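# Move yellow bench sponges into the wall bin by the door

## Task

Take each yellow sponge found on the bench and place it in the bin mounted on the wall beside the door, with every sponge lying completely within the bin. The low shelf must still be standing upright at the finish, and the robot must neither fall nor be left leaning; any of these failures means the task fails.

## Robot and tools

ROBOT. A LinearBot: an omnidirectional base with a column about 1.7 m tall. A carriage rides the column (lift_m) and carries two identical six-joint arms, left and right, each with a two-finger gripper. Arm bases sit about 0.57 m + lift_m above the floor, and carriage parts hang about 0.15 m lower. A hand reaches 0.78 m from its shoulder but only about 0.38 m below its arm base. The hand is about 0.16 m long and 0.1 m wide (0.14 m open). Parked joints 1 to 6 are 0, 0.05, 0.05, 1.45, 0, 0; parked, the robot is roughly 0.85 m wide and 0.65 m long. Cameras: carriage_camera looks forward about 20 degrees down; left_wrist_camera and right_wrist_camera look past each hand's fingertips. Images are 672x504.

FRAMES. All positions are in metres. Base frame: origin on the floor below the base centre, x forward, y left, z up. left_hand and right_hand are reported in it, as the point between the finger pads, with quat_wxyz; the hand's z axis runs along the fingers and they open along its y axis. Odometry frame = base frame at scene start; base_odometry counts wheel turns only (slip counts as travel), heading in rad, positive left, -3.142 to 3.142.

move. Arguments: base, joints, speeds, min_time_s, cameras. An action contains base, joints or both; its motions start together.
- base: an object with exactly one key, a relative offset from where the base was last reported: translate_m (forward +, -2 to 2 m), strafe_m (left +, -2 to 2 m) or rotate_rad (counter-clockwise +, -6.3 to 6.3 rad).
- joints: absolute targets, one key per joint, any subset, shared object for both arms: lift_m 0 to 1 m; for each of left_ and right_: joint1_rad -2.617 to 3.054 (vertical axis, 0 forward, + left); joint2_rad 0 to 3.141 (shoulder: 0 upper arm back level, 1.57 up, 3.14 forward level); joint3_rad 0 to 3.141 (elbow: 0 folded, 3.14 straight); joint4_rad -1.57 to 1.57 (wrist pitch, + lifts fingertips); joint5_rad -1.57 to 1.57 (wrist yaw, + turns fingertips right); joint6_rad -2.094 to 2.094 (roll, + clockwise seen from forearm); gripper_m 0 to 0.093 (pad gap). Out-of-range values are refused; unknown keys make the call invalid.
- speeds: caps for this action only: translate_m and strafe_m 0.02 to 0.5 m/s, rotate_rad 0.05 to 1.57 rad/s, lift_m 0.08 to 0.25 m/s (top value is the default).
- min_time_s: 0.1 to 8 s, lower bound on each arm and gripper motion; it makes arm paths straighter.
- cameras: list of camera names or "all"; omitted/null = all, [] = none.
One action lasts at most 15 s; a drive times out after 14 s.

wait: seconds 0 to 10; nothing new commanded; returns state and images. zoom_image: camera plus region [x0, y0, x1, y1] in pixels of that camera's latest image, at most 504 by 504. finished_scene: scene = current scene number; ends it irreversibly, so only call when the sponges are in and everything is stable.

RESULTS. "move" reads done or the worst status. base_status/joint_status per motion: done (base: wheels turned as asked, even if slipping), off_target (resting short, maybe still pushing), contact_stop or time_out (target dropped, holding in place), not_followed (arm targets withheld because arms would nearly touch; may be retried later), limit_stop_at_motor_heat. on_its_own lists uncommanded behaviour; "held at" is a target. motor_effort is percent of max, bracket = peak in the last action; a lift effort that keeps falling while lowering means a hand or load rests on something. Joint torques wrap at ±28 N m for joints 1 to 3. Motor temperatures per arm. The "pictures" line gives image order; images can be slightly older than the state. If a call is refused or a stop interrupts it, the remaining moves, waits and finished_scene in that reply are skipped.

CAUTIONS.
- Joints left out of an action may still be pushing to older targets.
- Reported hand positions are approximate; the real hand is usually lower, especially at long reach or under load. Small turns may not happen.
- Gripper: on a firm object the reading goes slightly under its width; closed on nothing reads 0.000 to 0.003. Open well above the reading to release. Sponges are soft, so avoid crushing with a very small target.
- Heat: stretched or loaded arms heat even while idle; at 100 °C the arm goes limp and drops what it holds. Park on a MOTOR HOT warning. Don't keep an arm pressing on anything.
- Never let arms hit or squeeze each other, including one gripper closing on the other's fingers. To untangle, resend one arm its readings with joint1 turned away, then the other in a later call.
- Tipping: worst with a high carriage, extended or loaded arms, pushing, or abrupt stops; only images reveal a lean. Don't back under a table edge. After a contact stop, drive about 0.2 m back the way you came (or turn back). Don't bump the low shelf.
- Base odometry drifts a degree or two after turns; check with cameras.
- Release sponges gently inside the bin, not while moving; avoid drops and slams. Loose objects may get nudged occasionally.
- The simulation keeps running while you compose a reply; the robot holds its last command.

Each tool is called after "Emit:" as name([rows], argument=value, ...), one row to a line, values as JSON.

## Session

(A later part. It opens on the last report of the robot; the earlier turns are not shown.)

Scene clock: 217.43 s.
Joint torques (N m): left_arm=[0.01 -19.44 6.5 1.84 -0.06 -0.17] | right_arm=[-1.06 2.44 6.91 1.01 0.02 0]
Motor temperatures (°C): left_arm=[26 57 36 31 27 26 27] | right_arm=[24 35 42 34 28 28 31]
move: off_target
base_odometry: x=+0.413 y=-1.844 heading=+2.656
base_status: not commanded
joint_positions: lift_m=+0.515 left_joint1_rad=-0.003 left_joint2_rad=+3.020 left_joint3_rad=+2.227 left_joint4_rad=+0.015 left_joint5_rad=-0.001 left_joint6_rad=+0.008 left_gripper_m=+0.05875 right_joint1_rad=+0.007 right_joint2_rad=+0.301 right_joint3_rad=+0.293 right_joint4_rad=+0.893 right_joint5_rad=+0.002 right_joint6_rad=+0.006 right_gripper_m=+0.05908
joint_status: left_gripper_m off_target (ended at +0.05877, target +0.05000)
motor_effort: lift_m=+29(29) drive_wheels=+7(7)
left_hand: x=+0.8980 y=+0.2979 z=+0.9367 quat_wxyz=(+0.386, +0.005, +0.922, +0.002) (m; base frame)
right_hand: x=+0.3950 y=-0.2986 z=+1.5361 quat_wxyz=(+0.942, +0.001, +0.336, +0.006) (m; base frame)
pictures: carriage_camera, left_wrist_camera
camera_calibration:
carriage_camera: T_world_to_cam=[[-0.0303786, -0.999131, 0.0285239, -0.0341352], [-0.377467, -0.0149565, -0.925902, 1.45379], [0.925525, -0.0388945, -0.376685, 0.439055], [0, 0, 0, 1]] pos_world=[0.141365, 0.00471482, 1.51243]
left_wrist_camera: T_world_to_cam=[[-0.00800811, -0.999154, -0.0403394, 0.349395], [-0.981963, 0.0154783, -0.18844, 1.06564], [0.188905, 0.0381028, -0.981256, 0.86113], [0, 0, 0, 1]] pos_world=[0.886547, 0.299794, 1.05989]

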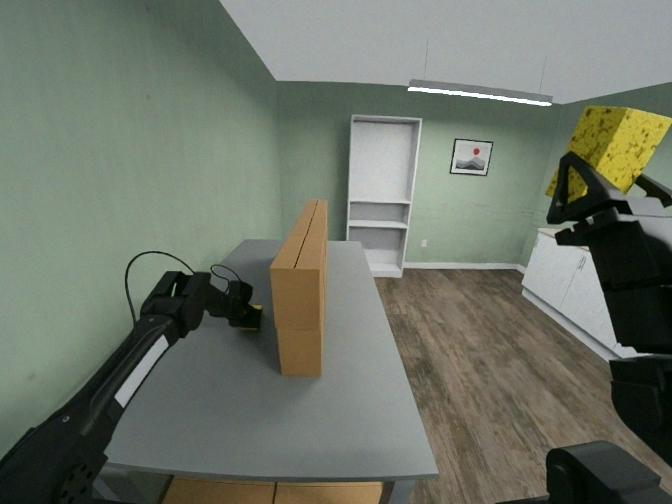

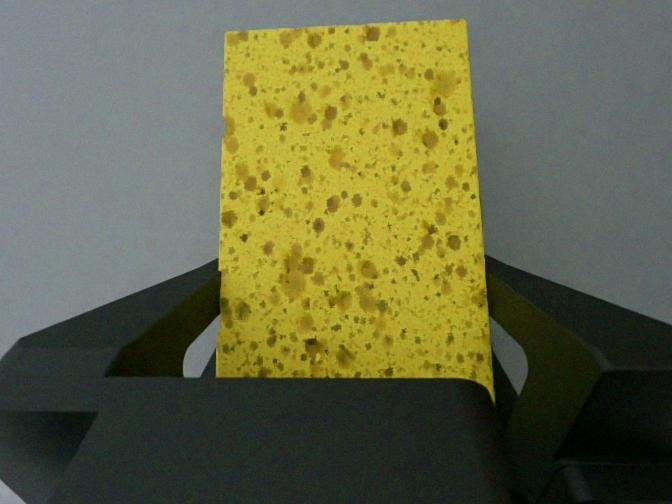

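Emit:
move(joints={"lift_m":0.8}, speeds={"lift_m":0.12}, cameras=["left_wrist_camera"])

Emit:
move(base={"translate_m": -0.42}, speeds={"translate_m": 0.2}, cameras=[])

Emit:
move(joints={"lift_m":0.6,"left_joint2_rad":0.3,"left_joint3_rad":0.3,"left_joint4_rad":0.9}, min_time_s=3.5, cameras=[])

Emit:
move(base={"rotate_rad": -1.571}, speeds={"rotate_rad": 0.8}, cameras=["carriage_camera"])

Scene clock: 260.90 s.
Joint torques (N m): left_arm=[0.02 -19.6 6.34 1.83 -0.08 -0.18] | right_arm=[-1.02 2.43 6.93 1.01 0.02 0]
Motor temperatures (°C): left_arm=[26 75 38 34 27 26 29] | right_arm=[24 33 44 34 28 28 31]
move: done
MOTOR HOT: joint 2 (shoulder) of the left arm reports 75 °C; the controller stops that arm at 100 °C. To cool a motor, set the load down, stop pushing, or move to a pose that needs little force.
base_odometry: x=+0.413 y=-1.844 heading=+2.656
base_status: not commanded
joint_positions: lift_m=+0.800 left_joint1_rad=-0.003 left_joint2_rad=+3.021 left_joint3_rad=+2.228 left_joint4_rad=+0.014 left_joint5_rad=-0.001 left_joint6_rad=+0.008 left_gripper_m=+0.05874 right_joint1_rad=+0.007 right_joint2_rad=+0.301 right_joint3_rad=+0.293 right_joint4_rad=+0.893 right_joint5_rad=+0.002 right_joint6_rad=+0.006 right_gripper_m=+0.05908
joint_status: all done
motor_effort: lift_m=+32(40) drive_wheels=+7(7)
left_hand: x=+0.8974 y=+0.2979 z=+1.2204 quat_wxyz=(+0.385, +0.005, +0.923, +0.002) (m; base frame)
right_hand: x=+0.3949 y=-0.2986 z=+1.8210 quat_wxyz=(+0.942, +0.001, +0.336, +0.006) (m; base frame)
pictures: left_wrist_camera
camera_calibration:
left_wrist_camera: T_world_to_cam=[[-0.00811432, -0.999154, -0.0403158, 0.3609], [-0.982477, 0.0154735, -0.185741, 1.11574], [0.186208, 0.0381022, -0.981771, 1.14262], [0, 0, 0, 1]] pos_world=[0.886348, 0.299794, 1.34358]

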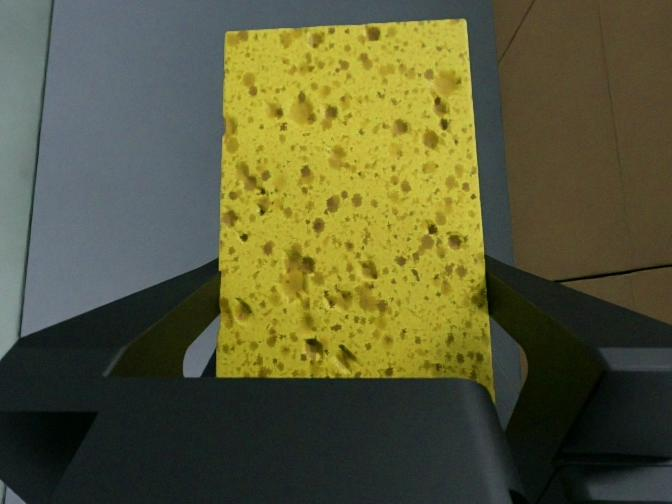

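Scene clock: 264.10 s.
Joint torques (N m): left_arm=[0.03 -19.59 6.42 1.84 -0.06 -0.18] | right_arm=[-1.02 2.45 6.98 1.02 0.02 -0.01]
Motor temperatures (°C): left_arm=[26 76 38 34 27 26 29] | right_arm=[24 33 44 34 28 28 31]
move: done
MOTOR HOT: still on. Joint 2 (shoulder) of the left arm reports 76 °C.
base_odometry: x=+0.784 y=-2.040 heading=+2.656
base_status: done
joint_positions: lift_m=+0.800 left_joint1_rad=-0.003 left_joint2_rad=+3.021 left_joint3_rad=+2.228 left_joint4_rad=+0.014 left_joint5_rad=-0.001 left_joint6_rad=+0.008 left_gripper_m=+0.05874 right_joint1_rad=+0.007 right_joint2_rad=+0.301 right_joint3_rad=+0.293 right_joint4_rad=+0.893 right_joint5_rad=+0.002 right_joint6_rad=+0.006 right_gripper_m=+0.05908
joint_status: not commanded
motor_effort: lift_m=+32(32) drive_wheels=+1(15)
left_hand: x=+0.8974 y=+0.2979 z=+1.2204 quat_wxyz=(+0.385, +0.005, +0.923, +0.002) (m; base frame)
right_hand: x=+0.3950 y=-0.2986 z=+1.8209 quat_wxyz=(+0.942, +0.001, +0.336, +0.006) (m; base frame)
pictures: none
No camera images: "cameras" was empty.

Scene clock: 267.90 s.
Joint torques (N m): left_arm=[-0.02 2.48 4.04 1.22 -0.07 -0.18] | right_arm=[-0.94 2.48 6.93 1 0.02 -0.01]
Motor temperatures (°C): left_arm=[26 74 38 34 27 26 29] | right_arm=[24 33 44 34 28 28 31]
move: done
MOTOR HOT: still on. Joint 2 (shoulder) of the left arm reports 74 °C.
base_odometry: x=+0.784 y=-2.040 heading=+2.656
base_status: not commanded
joint_positions: lift_m=+0.600 left_joint1_rad=-0.003 left_joint2_rad=+0.306 left_joint3_rad=+0.312 left_joint4_rad=+0.885 left_joint5_rad=-0.001 left_joint6_rad=+0.008 left_gripper_m=+0.05873 right_joint1_rad=+0.006 right_joint2_rad=+0.301 right_joint3_rad=+0.293 right_joint4_rad=+0.894 right_joint5_rad=+0.002 right_joint6_rad=+0.006 right_gripper_m=+0.05908
joint_status: all done
motor_effort: lift_m=+30(32) drive_wheels=+4(4)
left_hand: x=+0.3931 y=+0.2992 z=+1.6269 quat_wxyz=(+0.943, +0.001, +0.333, +0.003) (m; base frame)
right_hand: x=+0.3948 y=-0.2987 z=+1.6212 quat_wxyz=(+0.942, +0.001, +0.336, +0.006) (m; base frame)
pictures: none
No camera images: "cameras" was empty.

Scene clock: 271.17 s.
Joint torques (N m): left_arm=[0.03 2.45 4.03 1.14 -0.05 -0.16] | right_arm=[-0.91 2.48 6.91 0.99 0.02 -0.01]
Motor temperatures (°C): left_arm=[26 71 37 33 27 26 29] | right_arm=[24 33 44 34 28 28 31]
move: done
MOTOR HOT: cleared for the motors of the left arm.
base_odometry: x=+0.784 y=-2.039 heading=+1.086
base_status: done
joint_positions: lift_m=+0.600 left_joint1_rad=-0.003 left_joint2_rad=+0.306 left_joint3_rad=+0.312 left_joint4_rad=+0.890 left_joint5_rad=-0.001 left_joint6_rad=+0.008 left_gripper_m=+0.05872 right_joint1_rad=+0.006 right_joint2_rad=+0.301 right_joint3_rad=+0.293 right_joint4_rad=+0.894 right_joint5_rad=+0.002 right_joint6_rad=+0.006 right_gripper_m=+0.05908
joint_status: not commanded
motor_effort: lift_m=+30(30) drive_wheels=+7(16)
left_hand: x=+0.3922 y=+0.2992 z=+1.6277 quat_wxyz=(+0.944, +0.001, +0.331, +0.003) (m; base frame)
right_hand: x=+0.3948 y=-0.2987 z=+1.6212 quat_wxyz=(+0.942, +0.001, +0.336, +0.006) (m; base frame)
pictures: carriage_camera
camera_calibration:
carriage_camera: T_world_to_cam=[[-0.0303786, -0.999131, 0.0285239, -0.0365569], [-0.377467, -0.0149565, -0.925902, 1.5324], [0.925525, -0.0388945, -0.376685, 0.471036], [0, 0, 0, 1]] pos_world=[0.141365, 0.00471482, 1.59733]

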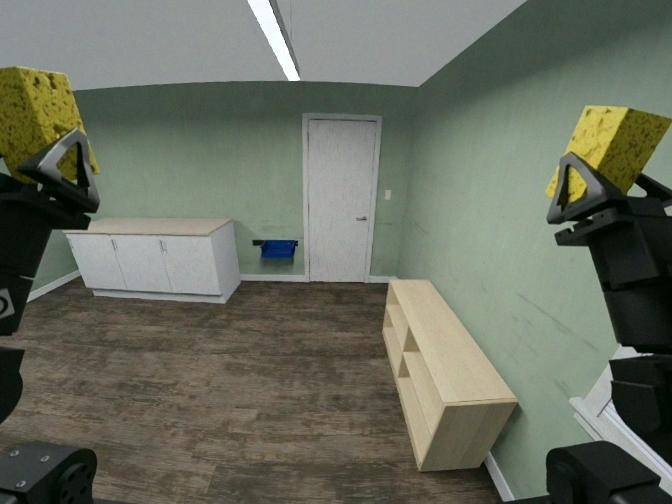

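Emit:
move(base={"strafe_m": 0.15}, cameras=[])

Emit:
move(base={"translate_m": 0.72}, speeds={"translate_m": 0.3}, cameras=[])

Emit:
move(base={"strafe_m": 0.42}, speeds={"strafe_m": 0.3}, cameras=[])

Emit:
move(base={"translate_m": 1.0}, speeds={"translate_m": 0.35}, cameras=["carriage_camera"])

Emit:
zoom_image(camera="carriage_camera", region=[230, 270, 430, 420])

Scene clock: 283.73 s.
Joint torques (N m): left_arm=[0.05 2.43 4.01 1.13 -0.07 -0.18] | right_arm=[-0.94 2.45 6.94 1.01 0.02 0]
Motor temperatures (°C): left_arm=[26 60 36 32 27 26 30] | right_arm=[24 33 44 34 28 28 31]
move: done
base_odometry: x=+0.652 y=-1.969 heading=+1.085
base_status: done
joint_positions: lift_m=+0.600 left_joint1_rad=-0.002 left_joint2_rad=+0.306 left_joint3_rad=+0.312 left_joint4_rad=+0.890 left_joint5_rad=-0.002 left_joint6_rad=+0.008 left_gripper_m=+0.05872 right_joint1_rad=+0.006 right_joint2_rad=+0.301 right_joint3_rad=+0.293 right_joint4_rad=+0.894 right_joint5_rad=+0.001 right_joint6_rad=+0.006 right_gripper_m=+0.05908
joint_status: not commanded
motor_effort: lift_m=+30(30) drive_wheels=+8(16)
left_hand: x=+0.3921 y=+0.2994 z=+1.6277 quat_wxyz=(+0.944, +0.001, +0.330, +0.003) (m; base frame)
right_hand: x=+0.3948 y=-0.2987 z=+1.6212 quat_wxyz=(+0.942, +0.001, +0.336, +0.006) (m; base frame)
pictures: none
No camera images: "cameras" was empty.

Scene clock: 287.63 s.
Joint torques (N m): left_arm=[0.02 2.65 3.99 1.09 -0.06 -0.18] | right_arm=[-0.94 2.51 6.93 0.99 0.03 -0.01]
Motor temperatures (°C): left_arm=[26 58 36 32 27 26 30] | right_arm=[24 32 44 34 28 28 31]
move: done
base_odometry: x=+0.987 y=-1.332 heading=+1.085
base_status: done
joint_positions: lift_m=+0.600 left_joint1_rad=-0.002 left_joint2_rad=+0.304 left_joint3_rad=+0.312 left_joint4_rad=+0.893 left_joint5_rad=-0.002 left_joint6_rad=+0.008 left_gripper_m=+0.05872 right_joint1_rad=+0.006 right_joint2_rad=+0.301 right_joint3_rad=+0.293 right_joint4_rad=+0.894 right_joint5_rad=+0.001 right_joint6_rad=+0.006 right_gripper_m=+0.05908
joint_status: not commanded
motor_effort: lift_m=+30(30) drive_wheels=-2(16)
left_hand: x=+0.3910 y=+0.2994 z=+1.6284 quat_wxyz=(+0.945, +0.001, +0.328, +0.003) (m; base frame)
right_hand: x=+0.3946 y=-0.2987 z=+1.6214 quat_wxyz=(+0.942, +0.001, +0.335, +0.006) (m; base frame)
pictures: none
No camera images: "cameras" was empty.

Scene clock: 290.53 s.
Joint torques (N m): left_arm=[-0.01 2.7 4 1.11 -0.08 -0.16] | right_arm=[-0.95 2.45 6.91 0.99 0.04 0]
Motor temperatures (°C): left_arm=[26 56 36 32 27 26 30] | right_arm=[24 32 45 34 28 28 31]
move: done
base_odometry: x=+0.616 y=-1.136 heading=+1.085
base_status: done
joint_positions: lift_m=+0.600 left_joint1_rad=-0.002 left_joint2_rad=+0.304 left_joint3_rad=+0.312 left_joint4_rad=+0.893 left_joint5_rad=-0.001 left_joint6_rad=+0.008 left_gripper_m=+0.05872 right_joint1_rad=+0.006 right_joint2_rad=+0.301 right_joint3_rad=+0.293 right_joint4_rad=+0.894 right_joint5_rad=+0.001 right_joint6_rad=+0.006 right_gripper_m=+0.05908
joint_status: not commanded
motor_effort: lift_m=+30(30) drive_wheels=+0(14)
left_hand: x=+0.3909 y=+0.2993 z=+1.6284 quat_wxyz=(+0.945, +0.001, +0.328, +0.003) (m; base frame)
right_hand: x=+0.3946 y=-0.2987 z=+1.6214 quat_wxyz=(+0.942, +0.001, +0.335, +0.006) (m; base frame)
pictures: none
No camera images: "cameras" was empty.

Scene clock: 295.10 s.
Joint torques (N m): left_arm=[-0.01 2.76 4 1.09 -0.07 -0.17] | right_arm=[-0.92 2.45 6.97 0.98 0.03 -0.01]
move: done
base_odometry: x=+1.082 y=-0.252 heading=+1.086
base_status: done
joint_positions: lift_m=+0.600 left_joint1_rad=-0.002 left_joint2_rad=+0.304 left_joint3_rad=+0.312 left_joint4_rad=+0.894 left_joint5_rad=-0.001 left_joint6_rad=+0.008 left_gripper_m=+0.05872 right_joint1_rad=+0.006 right_joint2_rad=+0.301 right_joint3_rad=+0.293 right_joint4_rad=+0.895 right_joint5_rad=+0.001 right_joint6_rad=+0.006 right_gripper_m=+0.05908
joint_status: not commanded
motor_effort: lift_m=+30(30) drive_wheels=-2(17)
left_hand: x=+0.3908 y=+0.2993 z=+1.6286 quat_wxyz=(+0.945, +0.001, +0.328, +0.003) (m; base frame)
right_hand: x=+0.3945 y=-0.2987 z=+1.6214 quat_wxyz=(+0.942, +0.001, +0.335, +0.006) (m; base frame)
pictures: carriage_camera
camera_calibration:
carriage_camera: T_world_to_cam=[[-0.0303786, -0.999131, 0.0285239, -0.0365569], [-0.377467, -0.0149565, -0.925902, 1.5324], [0.925525, -0.0388945, -0.376685, 0.471036], [0, 0, 0, 1]] pos_world=[0.141365, 0.00471482, 1.59733]

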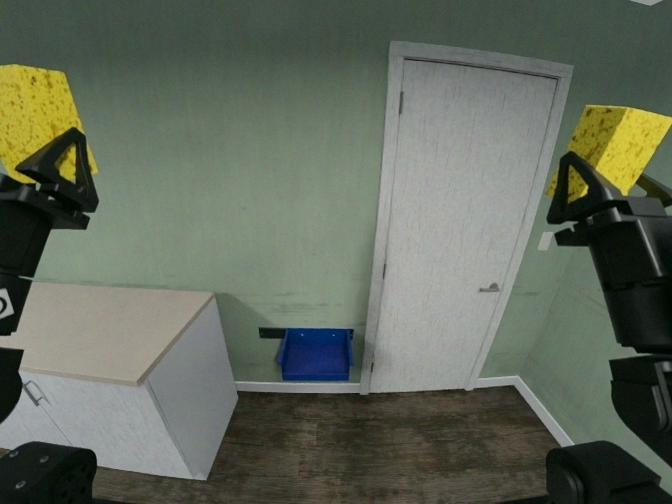

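Scaled by 2.520 from the camera's 672x504 image, which has a finer 960x720 frame.

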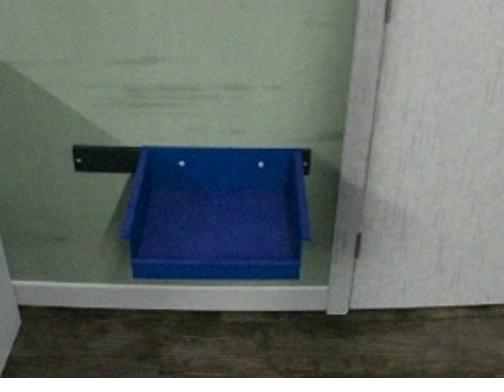

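Emit:
move(base={"translate_m": 0.405}, speeds={"translate_m": 0.2}, joints={"left_joint1_rad":-0.286,"left_joint2_rad":2.567,"left_joint3_rad":1.567,"left_joint4_rad":0.22}, min_time_s=3.5, cameras=[])

Emit:
move(joints={"lift_m":0.2}, speeds={"lift_m":0.15}, cameras=["left_wrist_camera","carriage_camera"])

Scene clock: 315.17 s.
Joint torques (N m): left_arm=[-0.64 -15.1 6.5 1.75 -0.06 -0.18] | right_arm=[-0.91 2.43 6.95 0.98 0.03 -0.01]
Motor temperatures (°C): left_arm=[26 49 36 32 27 26 30] | right_arm=[24 32 45 34 28 28 31]
move: done
base_odometry: x=+1.271 y=+0.107 heading=+1.086
base_status: done
joint_positions: lift_m=+0.600 left_joint1_rad=-0.280 left_joint2_rad=+2.558 left_joint3_rad=+1.539 left_joint4_rad=+0.224 left_joint5_rad=-0.001 left_joint6_rad=+0.008 left_gripper_m=+0.05872 right_joint1_rad=+0.006 right_joint2_rad=+0.301 right_joint3_rad=+0.293 right_joint4_rad=+0.895 right_joint5_rad=+0.001 right_joint6_rad=+0.006 right_gripper_m=+0.05908
joint_status: all done
motor_effort: lift_m=+30(30) drive_wheels=-1(16)
left_hand: x=+0.7951 y=+0.1363 z=+1.0874 quat_wxyz=(+0.375, +0.132, +0.916, -0.051) (m; base frame)
right_hand: x=+0.3945 y=-0.2987 z=+1.6214 quat_wxyz=(+0.942, +0.001, +0.335, +0.006) (m; base frame)
pictures: none
No camera images: "cameras" was empty.

Scene clock: 318.30 s.
Joint torques (N m): left_arm=[-0.69 -16.31 5.82 1.85 -0.07 -0.16] | right_arm=[-0.96 2.48 6.95 0.99 0.02 -0.01]
move: done
base_odometry: x=+1.271 y=+0.107 heading=+1.086
base_status: not commanded
joint_positions: lift_m=+0.200 left_joint1_rad=-0.280 left_joint2_rad=+2.569 left_joint3_rad=+1.548 left_joint4_rad=+0.214 left_joint5_rad=-0.001 left_joint6_rad=+0.008 left_gripper_m=+0.05872 right_joint1_rad=+0.006 right_joint2_rad=+0.301 right_joint3_rad=+0.293 right_joint4_rad=+0.895 right_joint5_rad=+0.001 right_joint6_rad=+0.006 right_gripper_m=+0.05908
joint_status: all done
motor_effort: lift_m=+30(33) drive_wheels=-1(2)
left_hand: x=+0.7941 y=+0.1366 z=+0.6821 quat_wxyz=(+0.369, +0.133, +0.918, -0.050) (m; base frame)
right_hand: x=+0.3945 y=-0.2987 z=+1.2214 quat_wxyz=(+0.942, +0.001, +0.335, +0.006) (m; base frame)
pictures: carriage_camera, left_wrist_camera
camera_calibration:
carriage_camera: T_world_to_cam=[[-0.0303786, -0.999131, 0.0285239, -0.0251473], [-0.377467, -0.0149565, -0.925902, 1.16204], [0.925525, -0.0388945, -0.376685, 0.320362], [0, 0, 0, 1]] pos_world=[0.141365, 0.00471482, 1.19733]
left_wrist_camera: T_world_to_cam=[[-0.282067, -0.958554, -0.0401558, 0.38905], [-0.945353, 0.28483, -0.158684, 0.831924], [0.163545, -0.00679814, -0.986513, 0.666909], [0, 0, 0, 1]] pos_world=[0.78713, 0.140502, 0.80555]

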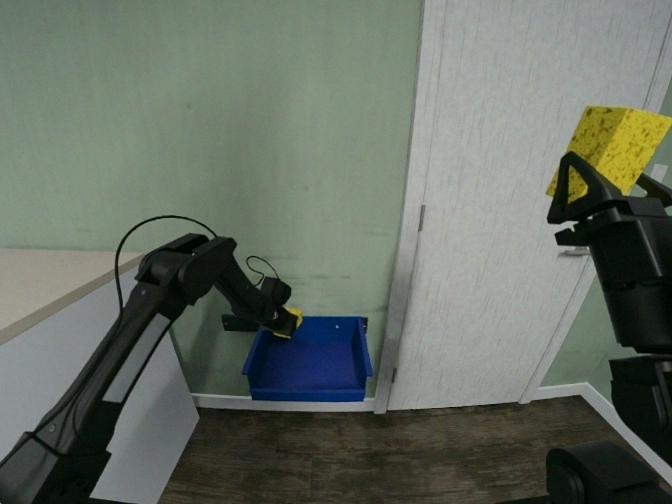

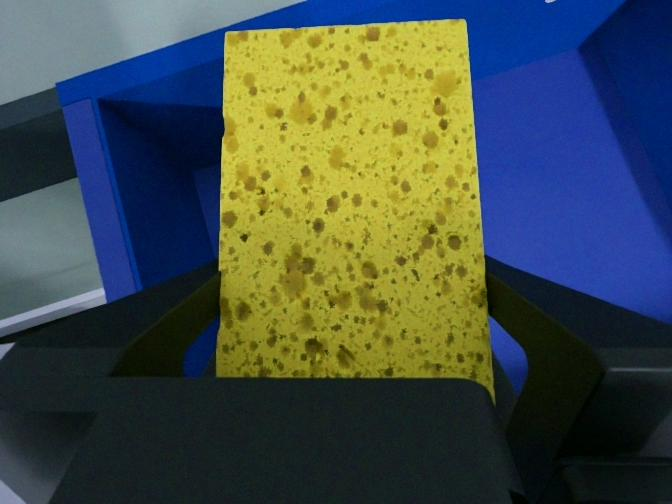

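Emit:
move(base={"strafe_m": -0.03}, speeds={"strafe_m": 0.1}, cameras=[])

Emit:
move(base={"translate_m": -0.02}, speeds={"translate_m": 0.1}, cameras=[])

Emit:
move(joints={"lift_m":0.05}, speeds={"lift_m":0.1}, cameras=["left_wrist_camera","carriage_camera"])

Emit:
zoom_image(camera="carriage_camera", region=[200, 220, 400, 370])

Scene clock: 331.47 s.
Joint torques (N m): left_arm=[-0.18 -16.34 5.82 1.85 -0.06 -0.17] | right_arm=[-0.92 2.48 6.95 0.99 0.03 -0.01]
move: done
base_odometry: x=+1.297 y=+0.093 heading=+1.086
base_status: done
joint_positions: lift_m=+0.200 left_joint1_rad=-0.286 left_joint2_rad=+2.569 left_joint3_rad=+1.548 left_joint4_rad=+0.214 left_joint5_rad=-0.001 left_joint6_rad=+0.008 left_gripper_m=+0.05872 right_joint1_rad=+0.006 right_joint2_rad=+0.301 right_joint3_rad=+0.293 right_joint4_rad=+0.895 right_joint5_rad=+0.001 right_joint6_rad=+0.006 right_gripper_m=+0.05908
joint_status: not commanded
motor_effort: lift_m=+30(30) drive_wheels=-1(13)
left_hand: x=+0.7930 y=+0.1329 z=+0.6821 quat_wxyz=(+0.369, +0.136, +0.918, -0.051) (m; base frame)
right_hand: x=+0.3945 y=-0.2987 z=+1.2214 quat_wxyz=(+0.942, +0.001, +0.335, +0.006) (m; base frame)
pictures: none
No camera images: "cameras" was empty.

Scene clock: 332.33 s.
Joint torques (N m): left_arm=[-0.17 -16.31 5.81 1.83 -0.07 -0.17] | right_arm=[-0.94 2.44 6.95 0.98 0.03 0]
Motor temperatures (°C): left_arm=[26 54 36 34 27 26 30] | right_arm=[24 32 45 34 28 28 32]
move: done
base_odometry: x=+1.288 y=+0.076 heading=+1.086
base_status: done
joint_positions: lift_m=+0.200 left_joint1_rad=-0.286 left_joint2_rad=+2.569 left_joint3_rad=+1.548 left_joint4_rad=+0.214 left_joint5_rad=-0.001 left_joint6_rad=+0.008 left_gripper_m=+0.05872 right_joint1_rad=+0.006 right_joint2_rad=+0.301 right_joint3_rad=+0.293 right_joint4_rad=+0.895 right_joint5_rad=+0.001 right_joint6_rad=+0.006 right_gripper_m=+0.05908
joint_status: not commanded
motor_effort: lift_m=+30(30) drive_wheels=+4(9)
left_hand: x=+0.7930 y=+0.1328 z=+0.6821 quat_wxyz=(+0.369, +0.136, +0.918, -0.051) (m; base frame)
right_hand: x=+0.3945 y=-0.2987 z=+1.2215 quat_wxyz=(+0.942, +0.001, +0.335, +0.006) (m; base frame)
pictures: none
No camera images: "cameras" was empty.

Scene clock: 334.23 s.
Joint torques (N m): left_arm=[-0.2 -16.55 5.67 1.85 -0.06 -0.17] | right_arm=[-0.92 2.45 6.91 0.99 0.03 -0.01]
move: done
base_odometry: x=+1.288 y=+0.076 heading=+1.086
base_status: not commanded
joint_positions: lift_m=+0.050 left_joint1_rad=-0.286 left_joint2_rad=+2.571 left_joint3_rad=+1.549 left_joint4_rad=+0.213 left_joint5_rad=-0.001 left_joint6_rad=+0.008 left_gripper_m=+0.05872 right_joint1_rad=+0.006 right_joint2_rad=+0.301 right_joint3_rad=+0.293 right_joint4_rad=+0.895 right_joint5_rad=+0.001 right_joint6_rad=+0.006 right_gripper_m=+0.05908
joint_status: all done
motor_effort: lift_m=+30(31) drive_wheels=+4(4)
left_hand: x=+0.7929 y=+0.1328 z=+0.5313 quat_wxyz=(+0.368, +0.136, +0.918, -0.051) (m; base frame)
right_hand: x=+0.3945 y=-0.2987 z=+1.0714 quat_wxyz=(+0.942, +0.001, +0.335, +0.006) (m; base frame)
pictures: carriage_camera, left_wrist_camera
camera_calibration:
carriage_camera: T_world_to_cam=[[-0.0303786, -0.999131, 0.0285239, -0.0208687], [-0.377467, -0.0149565, -0.925902, 1.02315], [0.925525, -0.0388945, -0.376685, 0.263859], [0, 0, 0, 1]] pos_world=[0.141365, 0.00471482, 1.04733]
left_wrist_camera: T_world_to_cam=[[-0.288581, -0.956626, -0.0398503, 0.383823], [-0.943653, 0.291216, -0.157202, 0.805049], [0.161988, -0.00776045, -0.986762, 0.519874], [0, 0, 0, 1]] pos_world=[0.786237, 0.136767, 0.654842]

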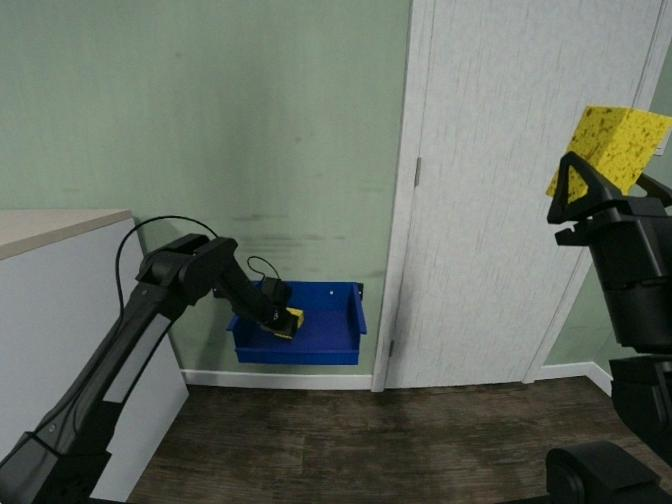

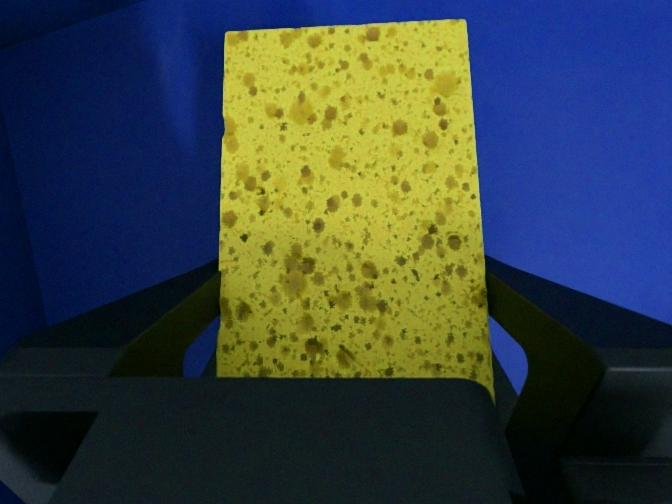

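Scaled by 2.520 from the camera's 672x504 image, which has a finer 960x720 frame.

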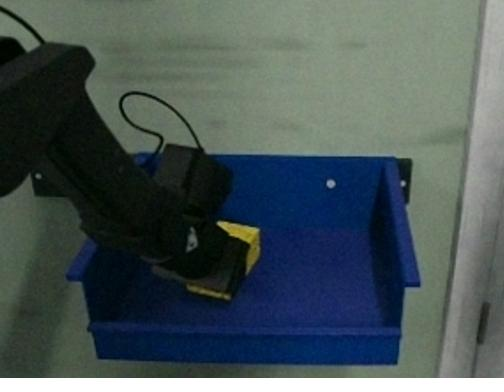

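Good. Lower to floor (hand z ~0.508) and release.

Emit:
move(joints={"lift_m":0.025}, speeds={"lift_m":0.08}, cameras=[])

Emit:
move(joints={"left_gripper_m":0.08}, min_time_s=2, cameras=["left_wrist_camera"])

Emit:
move(joints={"lift_m":0.35}, speeds={"lift_m":0.12}, cameras=["left_wrist_camera"])

Scene clock: 342.47 s.
Joint torques (N m): left_arm=[-0.13 -16.66 5.61 1.84 -0.07 -0.19] | right_arm=[-0.94 2.43 6.94 1 0.03 0]
Motor temperatures (°C): left_arm=[26 60 37 34 27 26 30] | right_arm=[24 32 45 34 28 28 32]
move: done
base_odometry: x=+1.288 y=+0.076 heading=+1.086
base_status: not commanded
joint_positions: lift_m=+0.025 left_joint1_rad=-0.286 left_joint2_rad=+2.572 left_joint3_rad=+1.550 left_joint4_rad=+0.213 left_joint5_rad=-0.001 left_joint6_rad=+0.008 left_gripper_m=+0.05872 right_joint1_rad=+0.006 right_joint2_rad=+0.301 right_joint3_rad=+0.293 right_joint4_rad=+0.894 right_joint5_rad=+0.001 right_joint6_rad=+0.006 right_gripper_m=+0.05908
joint_status: all done
motor_effort: lift_m=+30(31) drive_wheels=+3(4)
left_hand: x=+0.7931 y=+0.1328 z=+0.5062 quat_wxyz=(+0.368, +0.136, +0.918, -0.051) (m; base frame)
right_hand: x=+0.3946 y=-0.2987 z=+1.0463 quat_wxyz=(+0.942, +0.001, +0.335, +0.006) (m; base frame)
pictures: none
No camera images: "cameras" was empty.

Scene clock: 344.77 s.
Joint torques (N m): left_arm=[-0.16 -16.68 5.65 1.85 -0.07 -0.18] | right_arm=[-0.95 2.5 6.93 0.99 0.03 -0.01]
Motor temperatures (°C): left_arm=[26 61 37 34 27 26 30] | right_arm=[24 32 45 34 28 28 32]
move: done
base_odometry: x=+1.288 y=+0.076 heading=+1.086
base_status: not commanded
joint_positions: lift_m=+0.025 left_joint1_rad=-0.286 left_joint2_rad=+2.572 left_joint3_rad=+1.550 left_joint4_rad=+0.213 left_joint5_rad=-0.001 left_joint6_rad=+0.008 left_gripper_m=+0.07993 right_joint1_rad=+0.006 right_joint2_rad=+0.301 right_joint3_rad=+0.293 right_joint4_rad=+0.894 right_joint5_rad=+0.001 right_joint6_rad=+0.006 right_gripper_m=+0.05908
joint_status: all done
motor_effort: lift_m=+30(30) drive_wheels=+4(4)
left_hand: x=+0.7931 y=+0.1328 z=+0.5062 quat_wxyz=(+0.368, +0.136, +0.918, -0.051) (m; base frame)
right_hand: x=+0.3946 y=-0.2987 z=+1.0463 quat_wxyz=(+0.942, +0.001, +0.335, +0.006) (m; base frame)
pictures: left_wrist_camera
camera_calibration:
left_wrist_camera: T_world_to_cam=[[-0.288562, -0.956631, -0.0398716, 0.38278], [-0.943589, 0.291197, -0.157619, 0.80152], [0.162393, -0.00786029, -0.986695, 0.494629], [0, 0, 0, 1]] pos_world=[0.786437, 0.136667, 0.629644]

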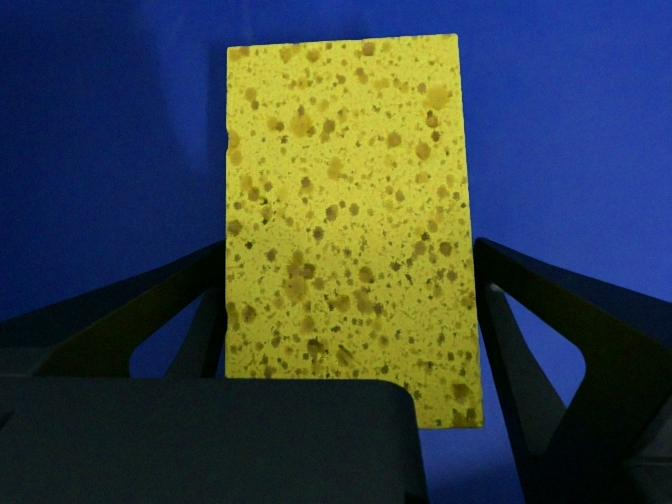

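Scene clock: 347.87 s.
Joint torques (N m): left_arm=[-0.12 -16.84 5.74 1.81 -0.08 -0.17] | right_arm=[-0.94 2.45 6.94 1 0.04 0]
Motor temperatures (°C): left_arm=[26 61 37 35 27 26 30] | right_arm=[24 31 45 34 28 28 32]
move: done
base_odometry: x=+1.288 y=+0.076 heading=+1.086
base_status: not commanded
joint_positions: lift_m=+0.350 left_joint1_rad=-0.286 left_joint2_rad=+2.574 left_joint3_rad=+1.550 left_joint4_rad=+0.218 left_joint5_rad=-0.001 left_joint6_rad=+0.008 left_gripper_m=+0.07993 right_joint1_rad=+0.006 right_joint2_rad=+0.301 right_joint3_rad=+0.293 right_joint4_rad=+0.894 right_joint5_rad=+0.001 right_joint6_rad=+0.006 right_gripper_m=+0.05908
joint_status: all done
motor_effort: lift_m=+32(41) drive_wheels=+4(4)
left_hand: x=+0.7937 y=+0.1326 z=+0.8310 quat_wxyz=(+0.370, +0.136, +0.918, -0.051) (m; base frame)
right_hand: x=+0.3947 y=-0.2987 z=+1.3710 quat_wxyz=(+0.942, +0.001, +0.336, +0.006) (m; base frame)
pictures: left_wrist_camera
camera_calibration:
left_wrist_camera: T_world_to_cam=[[-0.288376, -0.956684, -0.0399255, 0.395673], [-0.94309, 0.290995, -0.160942, 0.855618], [0.165588, -0.00875835, -0.986156, 0.812203], [0, 0, 0, 1]] pos_world=[0.786536, 0.136667, 0.95446]

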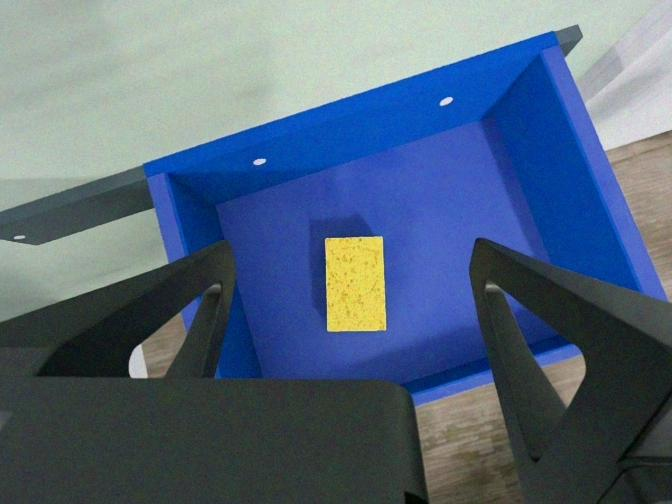

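Emit:
move(joints={"lift_m":0.6,"left_joint1_rad":0,"left_joint2_rad":0.05,"left_joint3_rad":0.05,"left_joint4_rad":1.45}, min_time_s=3, cameras=[])

Emit:
move(base={"strafe_m": 0.10}, speeds={"strafe_m": 0.1}, joints={"right_joint1_rad":0.345,"right_joint2_rad":2.567,"right_joint3_rad":1.567,"right_joint4_rad":0.14}, min_time_s=3.5, cameras=["carriage_camera"])

Emit:
move(joints={"lift_m":0.22}, speeds={"lift_m":0.15}, cameras=["right_wrist_camera","carriage_camera"])

Emit:
zoom_image(camera="carriage_camera", region=[240, 250, 440, 400])

Scene clock: 370.07 s.
Joint torques (N m): left_arm=[0.36 4.08 3.28 -0.06 -0.08 -0.18] | right_arm=[-0.95 2.48 6.94 0.98 0.03 0]
Motor temperatures (°C): left_arm=[26 61 38 35 27 26 29] | right_arm=[24 31 45 34 28 28 32]
move: done
base_odometry: x=+1.288 y=+0.076 heading=+1.086
base_status: not commanded
joint_positions: lift_m=+0.600 left_joint1_rad=-0.007 left_joint2_rad=+0.056 left_joint3_rad=+0.061 left_joint4_rad=+1.439 left_joint5_rad=-0.001 left_joint6_rad=+0.008 left_gripper_m=+0.07993 right_joint1_rad=+0.006 right_joint2_rad=+0.301 right_joint3_rad=+0.293 right_joint4_rad=+0.895 right_joint5_rad=+0.001 right_joint6_rad=+0.006 right_gripper_m=+0.05908
joint_status: all done
motor_effort: lift_m=+32(41) drive_wheels=+3(4)
left_hand: x=+0.2580 y=+0.2994 z=+1.6143 quat_wxyz=(+0.998, +0.000, +0.063, +0.000) (m; base frame)
right_hand: x=+0.3946 y=-0.2987 z=+1.6211 quat_wxyz=(+0.942, +0.001, +0.335, +0.006) (m; base frame)
pictures: none
No camera images: "cameras" was empty.

Scene clock: 373.87 s.
Joint torques (N m): left_arm=[0.21 4.12 3.32 -0.09 -0.08 -0.16] | right_arm=[0.36 -15.04 7.39 1.43 0.04 0]
Motor temperatures (°C): left_arm=[26 60 37 34 27 26 29] | right_arm=[24 32 45 35 28 28 32]
move: done
base_odometry: x=+1.200 y=+0.122 heading=+1.087
base_status: done
joint_positions: lift_m=+0.600 left_joint1_rad=-0.005 left_joint2_rad=+0.056 left_joint3_rad=+0.061 left_joint4_rad=+1.443 left_joint5_rad=-0.001 left_joint6_rad=+0.008 left_gripper_m=+0.07993 right_joint1_rad=+0.338 right_joint2_rad=+2.558 right_joint3_rad=+1.544 right_joint4_rad=+0.145 right_joint5_rad=+0.001 right_joint6_rad=+0.006 right_gripper_m=+0.05908
joint_status: all done
motor_effort: lift_m=+32(32) drive_wheels=+4(10)
left_hand: x=+0.2570 y=+0.2995 z=+1.6144 quat_wxyz=(+0.998, +0.000, +0.061, +0.001) (m; base frame)
right_hand: x=+0.7729 y=-0.1076 z=+1.0758 quat_wxyz=(+0.339, -0.155, +0.926, +0.058) (m; base frame)
pictures: carriage_camera
camera_calibration:
carriage_camera: T_world_to_cam=[[-0.0303786, -0.999131, 0.0285239, -0.0365512], [-0.377467, -0.0149565, -0.925902, 1.53222], [0.925525, -0.0388945, -0.376685, 0.47096], [0, 0, 0, 1]] pos_world=[0.141365, 0.00471482, 1.59713]

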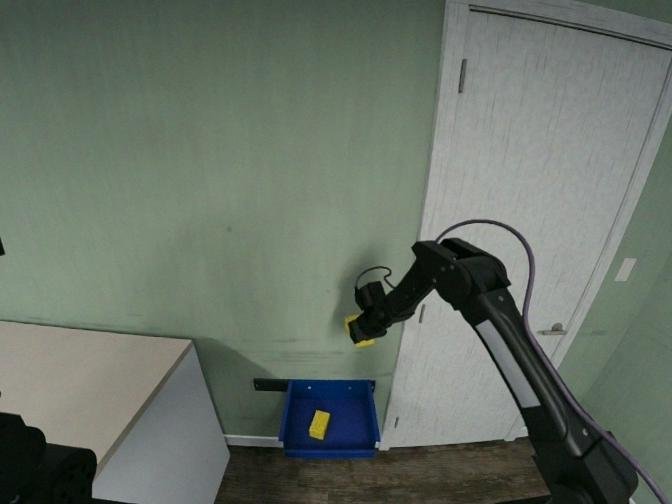

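Scene clock: 376.83 s.
Joint torques (N m): left_arm=[0.2 4.46 3.7 -0.11 -0.08 -0.16] | right_arm=[0.29 -16.28 6.68 1.5 0.04 -0.01]
Motor temperatures (°C): left_arm=[26 58 37 33 27 26 29] | right_arm=[24 34 45 35 28 28 32]
move: done
base_odometry: x=+1.200 y=+0.122 heading=+1.087
base_status: not commanded
joint_positions: lift_m=+0.220 left_joint1_rad=-0.005 left_joint2_rad=+0.053 left_joint3_rad=+0.057 left_joint4_rad=+1.444 left_joint5_rad=-0.001 left_joint6_rad=+0.008 left_gripper_m=+0.07993 right_joint1_rad=+0.338 right_joint2_rad=+2.570 right_joint3_rad=+1.553 right_joint4_rad=+0.135 right_joint5_rad=+0.001 right_joint6_rad=+0.006 right_gripper_m=+0.05908
joint_status: all done
motor_effort: lift_m=+30(31) drive_wheels=+4(4)
left_hand: x=+0.2573 y=+0.2995 z=+1.2333 quat_wxyz=(+0.998, +0.000, +0.062, +0.001) (m; base frame)
right_hand: x=+0.7717 y=-0.1080 z=+0.6908 quat_wxyz=(+0.333, -0.155, +0.928, +0.057) (m; base frame)
pictures: carriage_camera, right_wrist_camera
camera_calibration:
carriage_camera: T_world_to_cam=[[-0.0303786, -0.999131, 0.0285239, -0.0257178], [-0.377467, -0.0149565, -0.925902, 1.18056], [0.925525, -0.0388945, -0.376685, 0.327896], [0, 0, 0, 1]] pos_world=[0.141365, 0.00471482, 1.21733]
right_wrist_camera: T_world_to_cam=[[0.36319, -0.930082, 0.0551381, -0.432574], [-0.928229, -0.366311, -0.0648619, 0.727057], [0.0805246, -0.0276236, -0.99637, 0.750094], [0, 0, 0, 1]] pos_world=[0.771581, -0.11528, 0.81838]

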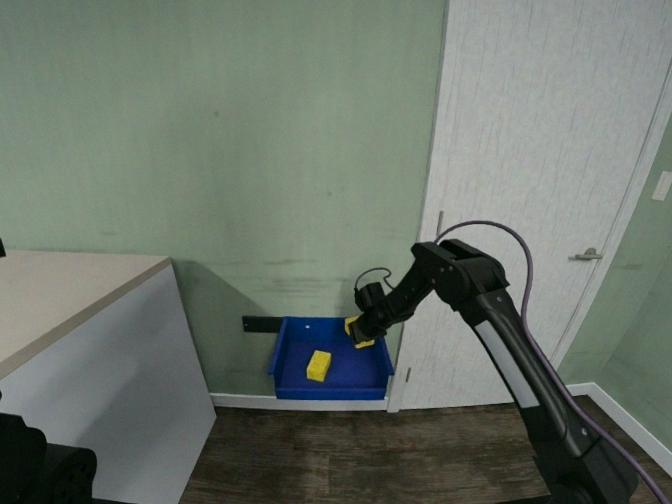

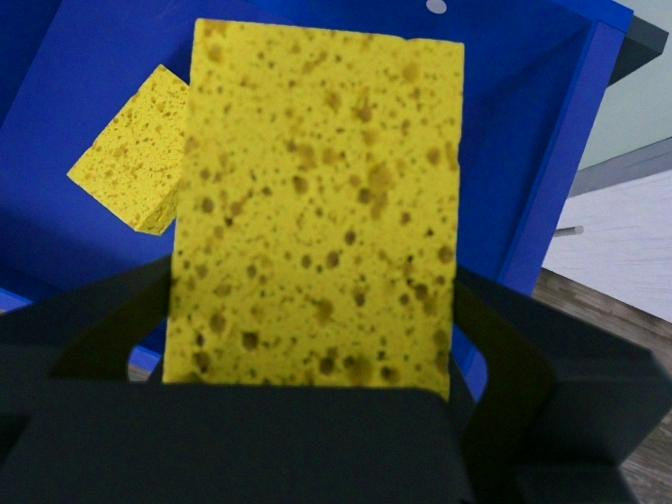

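Scaled by 2.520 from the camera's 672x504 image, which has a finer 960x720 frame.

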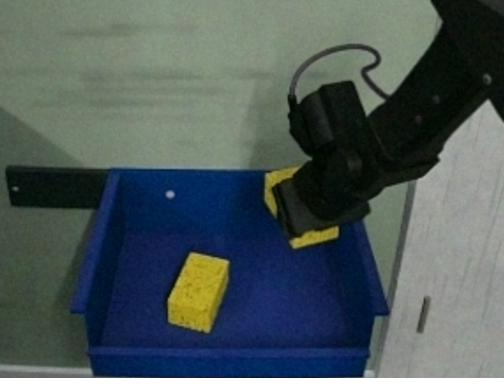

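Emit:
move(joints={"lift_m":0.06}, speeds={"lift_m":0.1}, cameras=["right_wrist_camera","carriage_camera"])

Emit:
zoom_image(camera="carriage_camera", region=[240, 220, 440, 370])

Scene clock: 385.73 s.
Joint torques (N m): left_arm=[0.27 4.55 3.66 -0.12 -0.07 -0.16] | right_arm=[0.34 -16.46 6.48 1.54 0.04 -0.01]
Motor temperatures (°C): left_arm=[26 55 37 32 27 26 29] | right_arm=[24 39 44 36 28 28 32]
move: done
base_odometry: x=+1.200 y=+0.122 heading=+1.087
base_status: not commanded
joint_positions: lift_m=+0.060 left_joint1_rad=-0.005 left_joint2_rad=+0.052 left_joint3_rad=+0.056 left_joint4_rad=+1.445 left_joint5_rad=-0.001 left_joint6_rad=+0.008 left_gripper_m=+0.07993 right_joint1_rad=+0.338 right_joint2_rad=+2.572 right_joint3_rad=+1.555 right_joint4_rad=+0.133 right_joint5_rad=+0.001 right_joint6_rad=+0.006 right_gripper_m=+0.05908
joint_status: all done
motor_effort: lift_m=+30(31) drive_wheels=+3(4)
left_hand: x=+0.2569 y=+0.2995 z=+1.0732 quat_wxyz=(+0.998, +0.000, +0.061, +0.001) (m; base frame)
right_hand: x=+0.7716 y=-0.1080 z=+0.5301 quat_wxyz=(+0.332, -0.155, +0.929, +0.057) (m; base frame)
pictures: carriage_camera, right_wrist_camera
camera_calibration:
carriage_camera: T_world_to_cam=[[-0.0303786, -0.999131, 0.0285239, -0.021154], [-0.377467, -0.0149565, -0.925902, 1.03241], [0.925525, -0.0388945, -0.376685, 0.267626], [0, 0, 0, 1]] pos_world=[0.141365, 0.00471482, 1.05733]
right_wrist_camera: T_world_to_cam=[[0.363275, -0.93005, 0.0551197, -0.423743], [-0.928375, -0.366332, -0.0626169, 0.715498], [0.0784289, -0.0284246, -0.996514, 0.591583], [0, 0, 0, 1]] pos_world=[0.771789, -0.115177, 0.65768]

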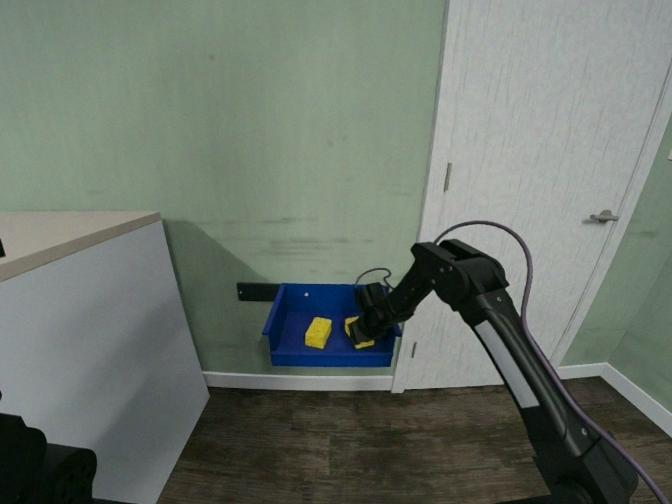

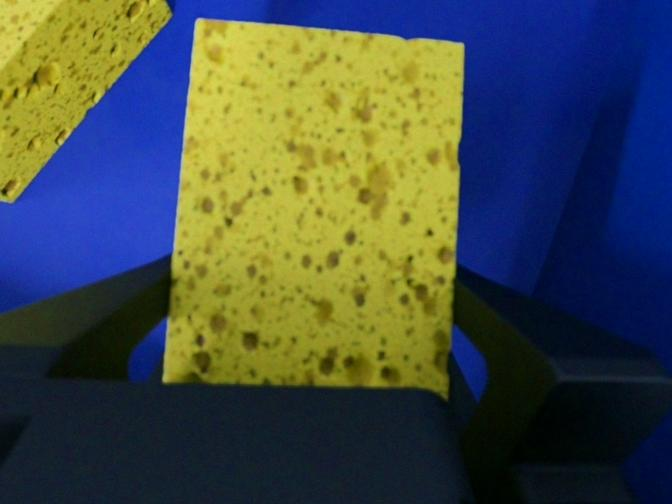

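Scaled by 2.520 from the camera's 672x504 image, which has a finer 960x720 frame.

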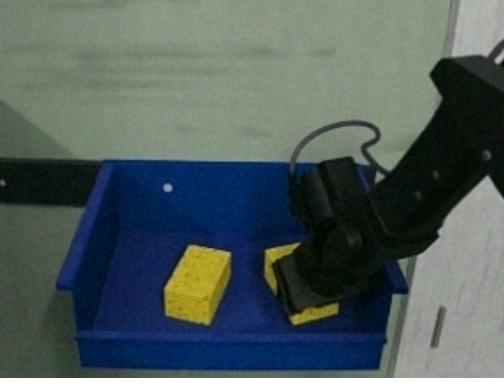

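Emit:
move(joints={"lift_m":0.035}, speeds={"lift_m":0.08}, cameras=[])

Emit:
move(joints={"right_gripper_m":0.078}, min_time_s=2, cameras=["right_wrist_camera"])

Emit:
move(joints={"lift_m":0.35}, speeds={"lift_m":0.12}, cameras=["right_wrist_camera","carriage_camera"])

Scene clock: 393.13 s.
Joint torques (N m): left_arm=[0.2 4.56 3.71 -0.15 -0.08 -0.15] | right_arm=[0.32 -16.54 6.39 1.55 0.03 0]
move: done
base_odometry: x=+1.200 y=+0.122 heading=+1.087
base_status: not commanded
joint_positions: lift_m=+0.035 left_joint1_rad=-0.005 left_joint2_rad=+0.052 left_joint3_rad=+0.056 left_joint4_rad=+1.445 left_joint5_rad=-0.001 left_joint6_rad=+0.008 left_gripper_m=+0.07993 right_joint1_rad=+0.338 right_joint2_rad=+2.573 right_joint3_rad=+1.556 right_joint4_rad=+0.133 right_joint5_rad=+0.001 right_joint6_rad=+0.006 right_gripper_m=+0.05908
joint_status: all done
motor_effort: lift_m=+30(31) drive_wheels=+4(4)
left_hand: x=+0.2567 y=+0.2995 z=+1.0482 quat_wxyz=(+0.998, +0.000, +0.060, +0.001) (m; base frame)
right_hand: x=+0.7717 y=-0.1080 z=+0.5048 quat_wxyz=(+0.332, -0.155, +0.929, +0.057) (m; base frame)
pictures: none
No camera images: "cameras" was empty.

Scene clock: 395.43 s.
Joint torques (N m): left_arm=[0.2 4.56 3.73 -0.14 -0.08 -0.18] | right_arm=[0.32 -16.57 6.38 1.53 0.04 -0.02]
move: done
base_odometry: x=+1.200 y=+0.122 heading=+1.087
base_status: not commanded
joint_positions: lift_m=+0.035 left_joint1_rad=-0.005 left_joint2_rad=+0.052 left_joint3_rad=+0.056 left_joint4_rad=+1.445 left_joint5_rad=-0.001 left_joint6_rad=+0.008 left_gripper_m=+0.07993 right_joint1_rad=+0.338 right_joint2_rad=+2.573 right_joint3_rad=+1.556 right_joint4_rad=+0.133 right_joint5_rad=+0.001 right_joint6_rad=+0.006 right_gripper_m=+0.07792
joint_status: all done
motor_effort: lift_m=+30(30) drive_wheels=+4(4)
left_hand: x=+0.2567 y=+0.2995 z=+1.0482 quat_wxyz=(+0.998, +0.000, +0.060, +0.001) (m; base frame)
right_hand: x=+0.7717 y=-0.1080 z=+0.5048 quat_wxyz=(+0.332, -0.155, +0.929, +0.057) (m; base frame)
pictures: right_wrist_camera
camera_calibration:
right_wrist_camera: T_world_to_cam=[[0.363275, -0.93005, 0.0551197, -0.422385], [-0.928375, -0.366332, -0.0626169, 0.714007], [0.0784289, -0.0284246, -0.996514, 0.566363], [0, 0, 0, 1]] pos_world=[0.771889, -0.115177, 0.63238]

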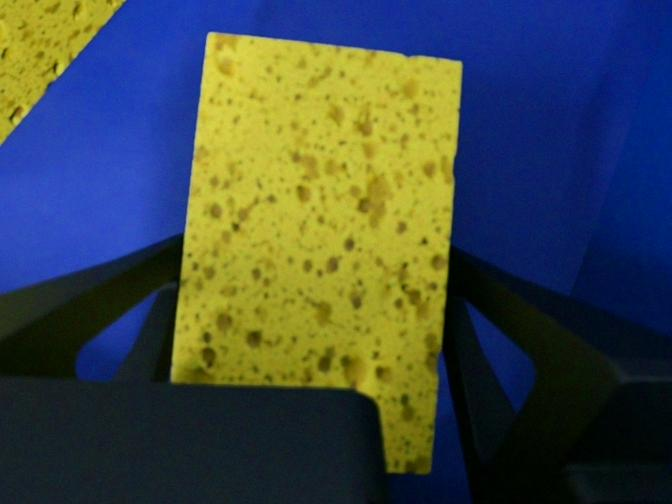

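Scene clock: 398.47 s.
Joint torques (N m): left_arm=[0.24 4.56 3.63 -0.11 -0.06 -0.18] | right_arm=[0.32 -16.75 6.37 1.51 0.04 0]
Motor temperatures (°C): left_arm=[26 52 36 31 27 26 29] | right_arm=[24 44 44 36 28 28 32]
move: done
base_odometry: x=+1.200 y=+0.122 heading=+1.087
base_status: not commanded
joint_positions: lift_m=+0.350 left_joint1_rad=-0.005 left_joint2_rad=+0.051 left_joint3_rad=+0.056 left_joint4_rad=+1.446 left_joint5_rad=-0.001 left_joint6_rad=+0.008 left_gripper_m=+0.07993 right_joint1_rad=+0.338 right_joint2_rad=+2.574 right_joint3_rad=+1.557 right_joint4_rad=+0.136 right_joint5_rad=+0.001 right_joint6_rad=+0.006 right_gripper_m=+0.07792
joint_status: all done
motor_effort: lift_m=+33(41) drive_wheels=+4(4)
left_hand: x=+0.2565 y=+0.2995 z=+1.3630 quat_wxyz=(+0.998, +0.000, +0.060, +0.001) (m; base frame)
right_hand: x=+0.7721 y=-0.1079 z=+0.8193 quat_wxyz=(+0.333, -0.155, +0.928, +0.057) (m; base frame)
pictures: carriage_camera, right_wrist_camera
camera_calibration:
carriage_camera: T_world_to_cam=[[-0.0303786, -0.999131, 0.0285239, -0.0294202], [-0.377467, -0.0149565, -0.925902, 1.30074], [0.925525, -0.0388945, -0.376685, 0.376789], [0, 0, 0, 1]] pos_world=[0.141365, 0.00471482, 1.34713]
right_wrist_camera: T_world_to_cam=[[0.363203, -0.930072, 0.0552162, -0.439707], [-0.92825, -0.366321, -0.0645105, 0.735526], [0.0802263, -0.027824, -0.996388, 0.878425], [0, 0, 0, 1]] pos_world=[0.771982, -0.11508, 0.946981]

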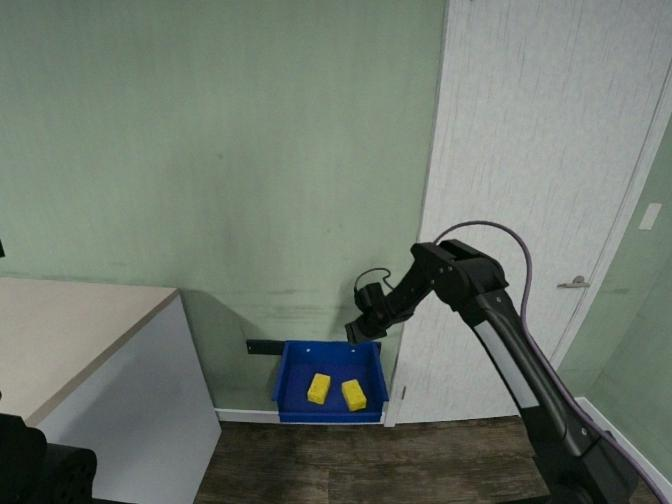

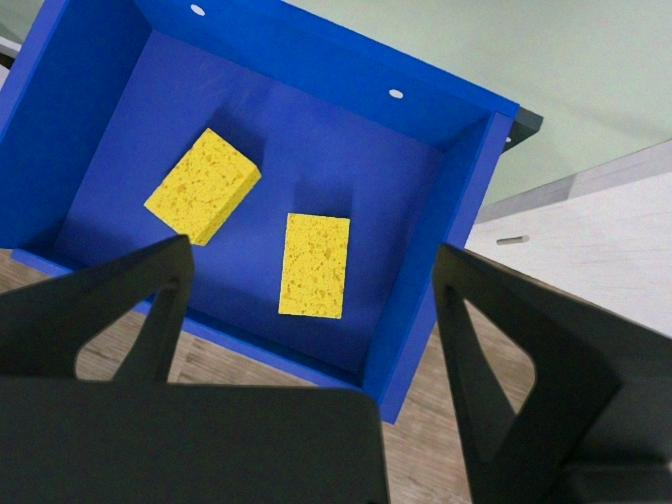

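Both inside.

Emit:
finished_scene(scene=3)

The scene is finished: the task was done.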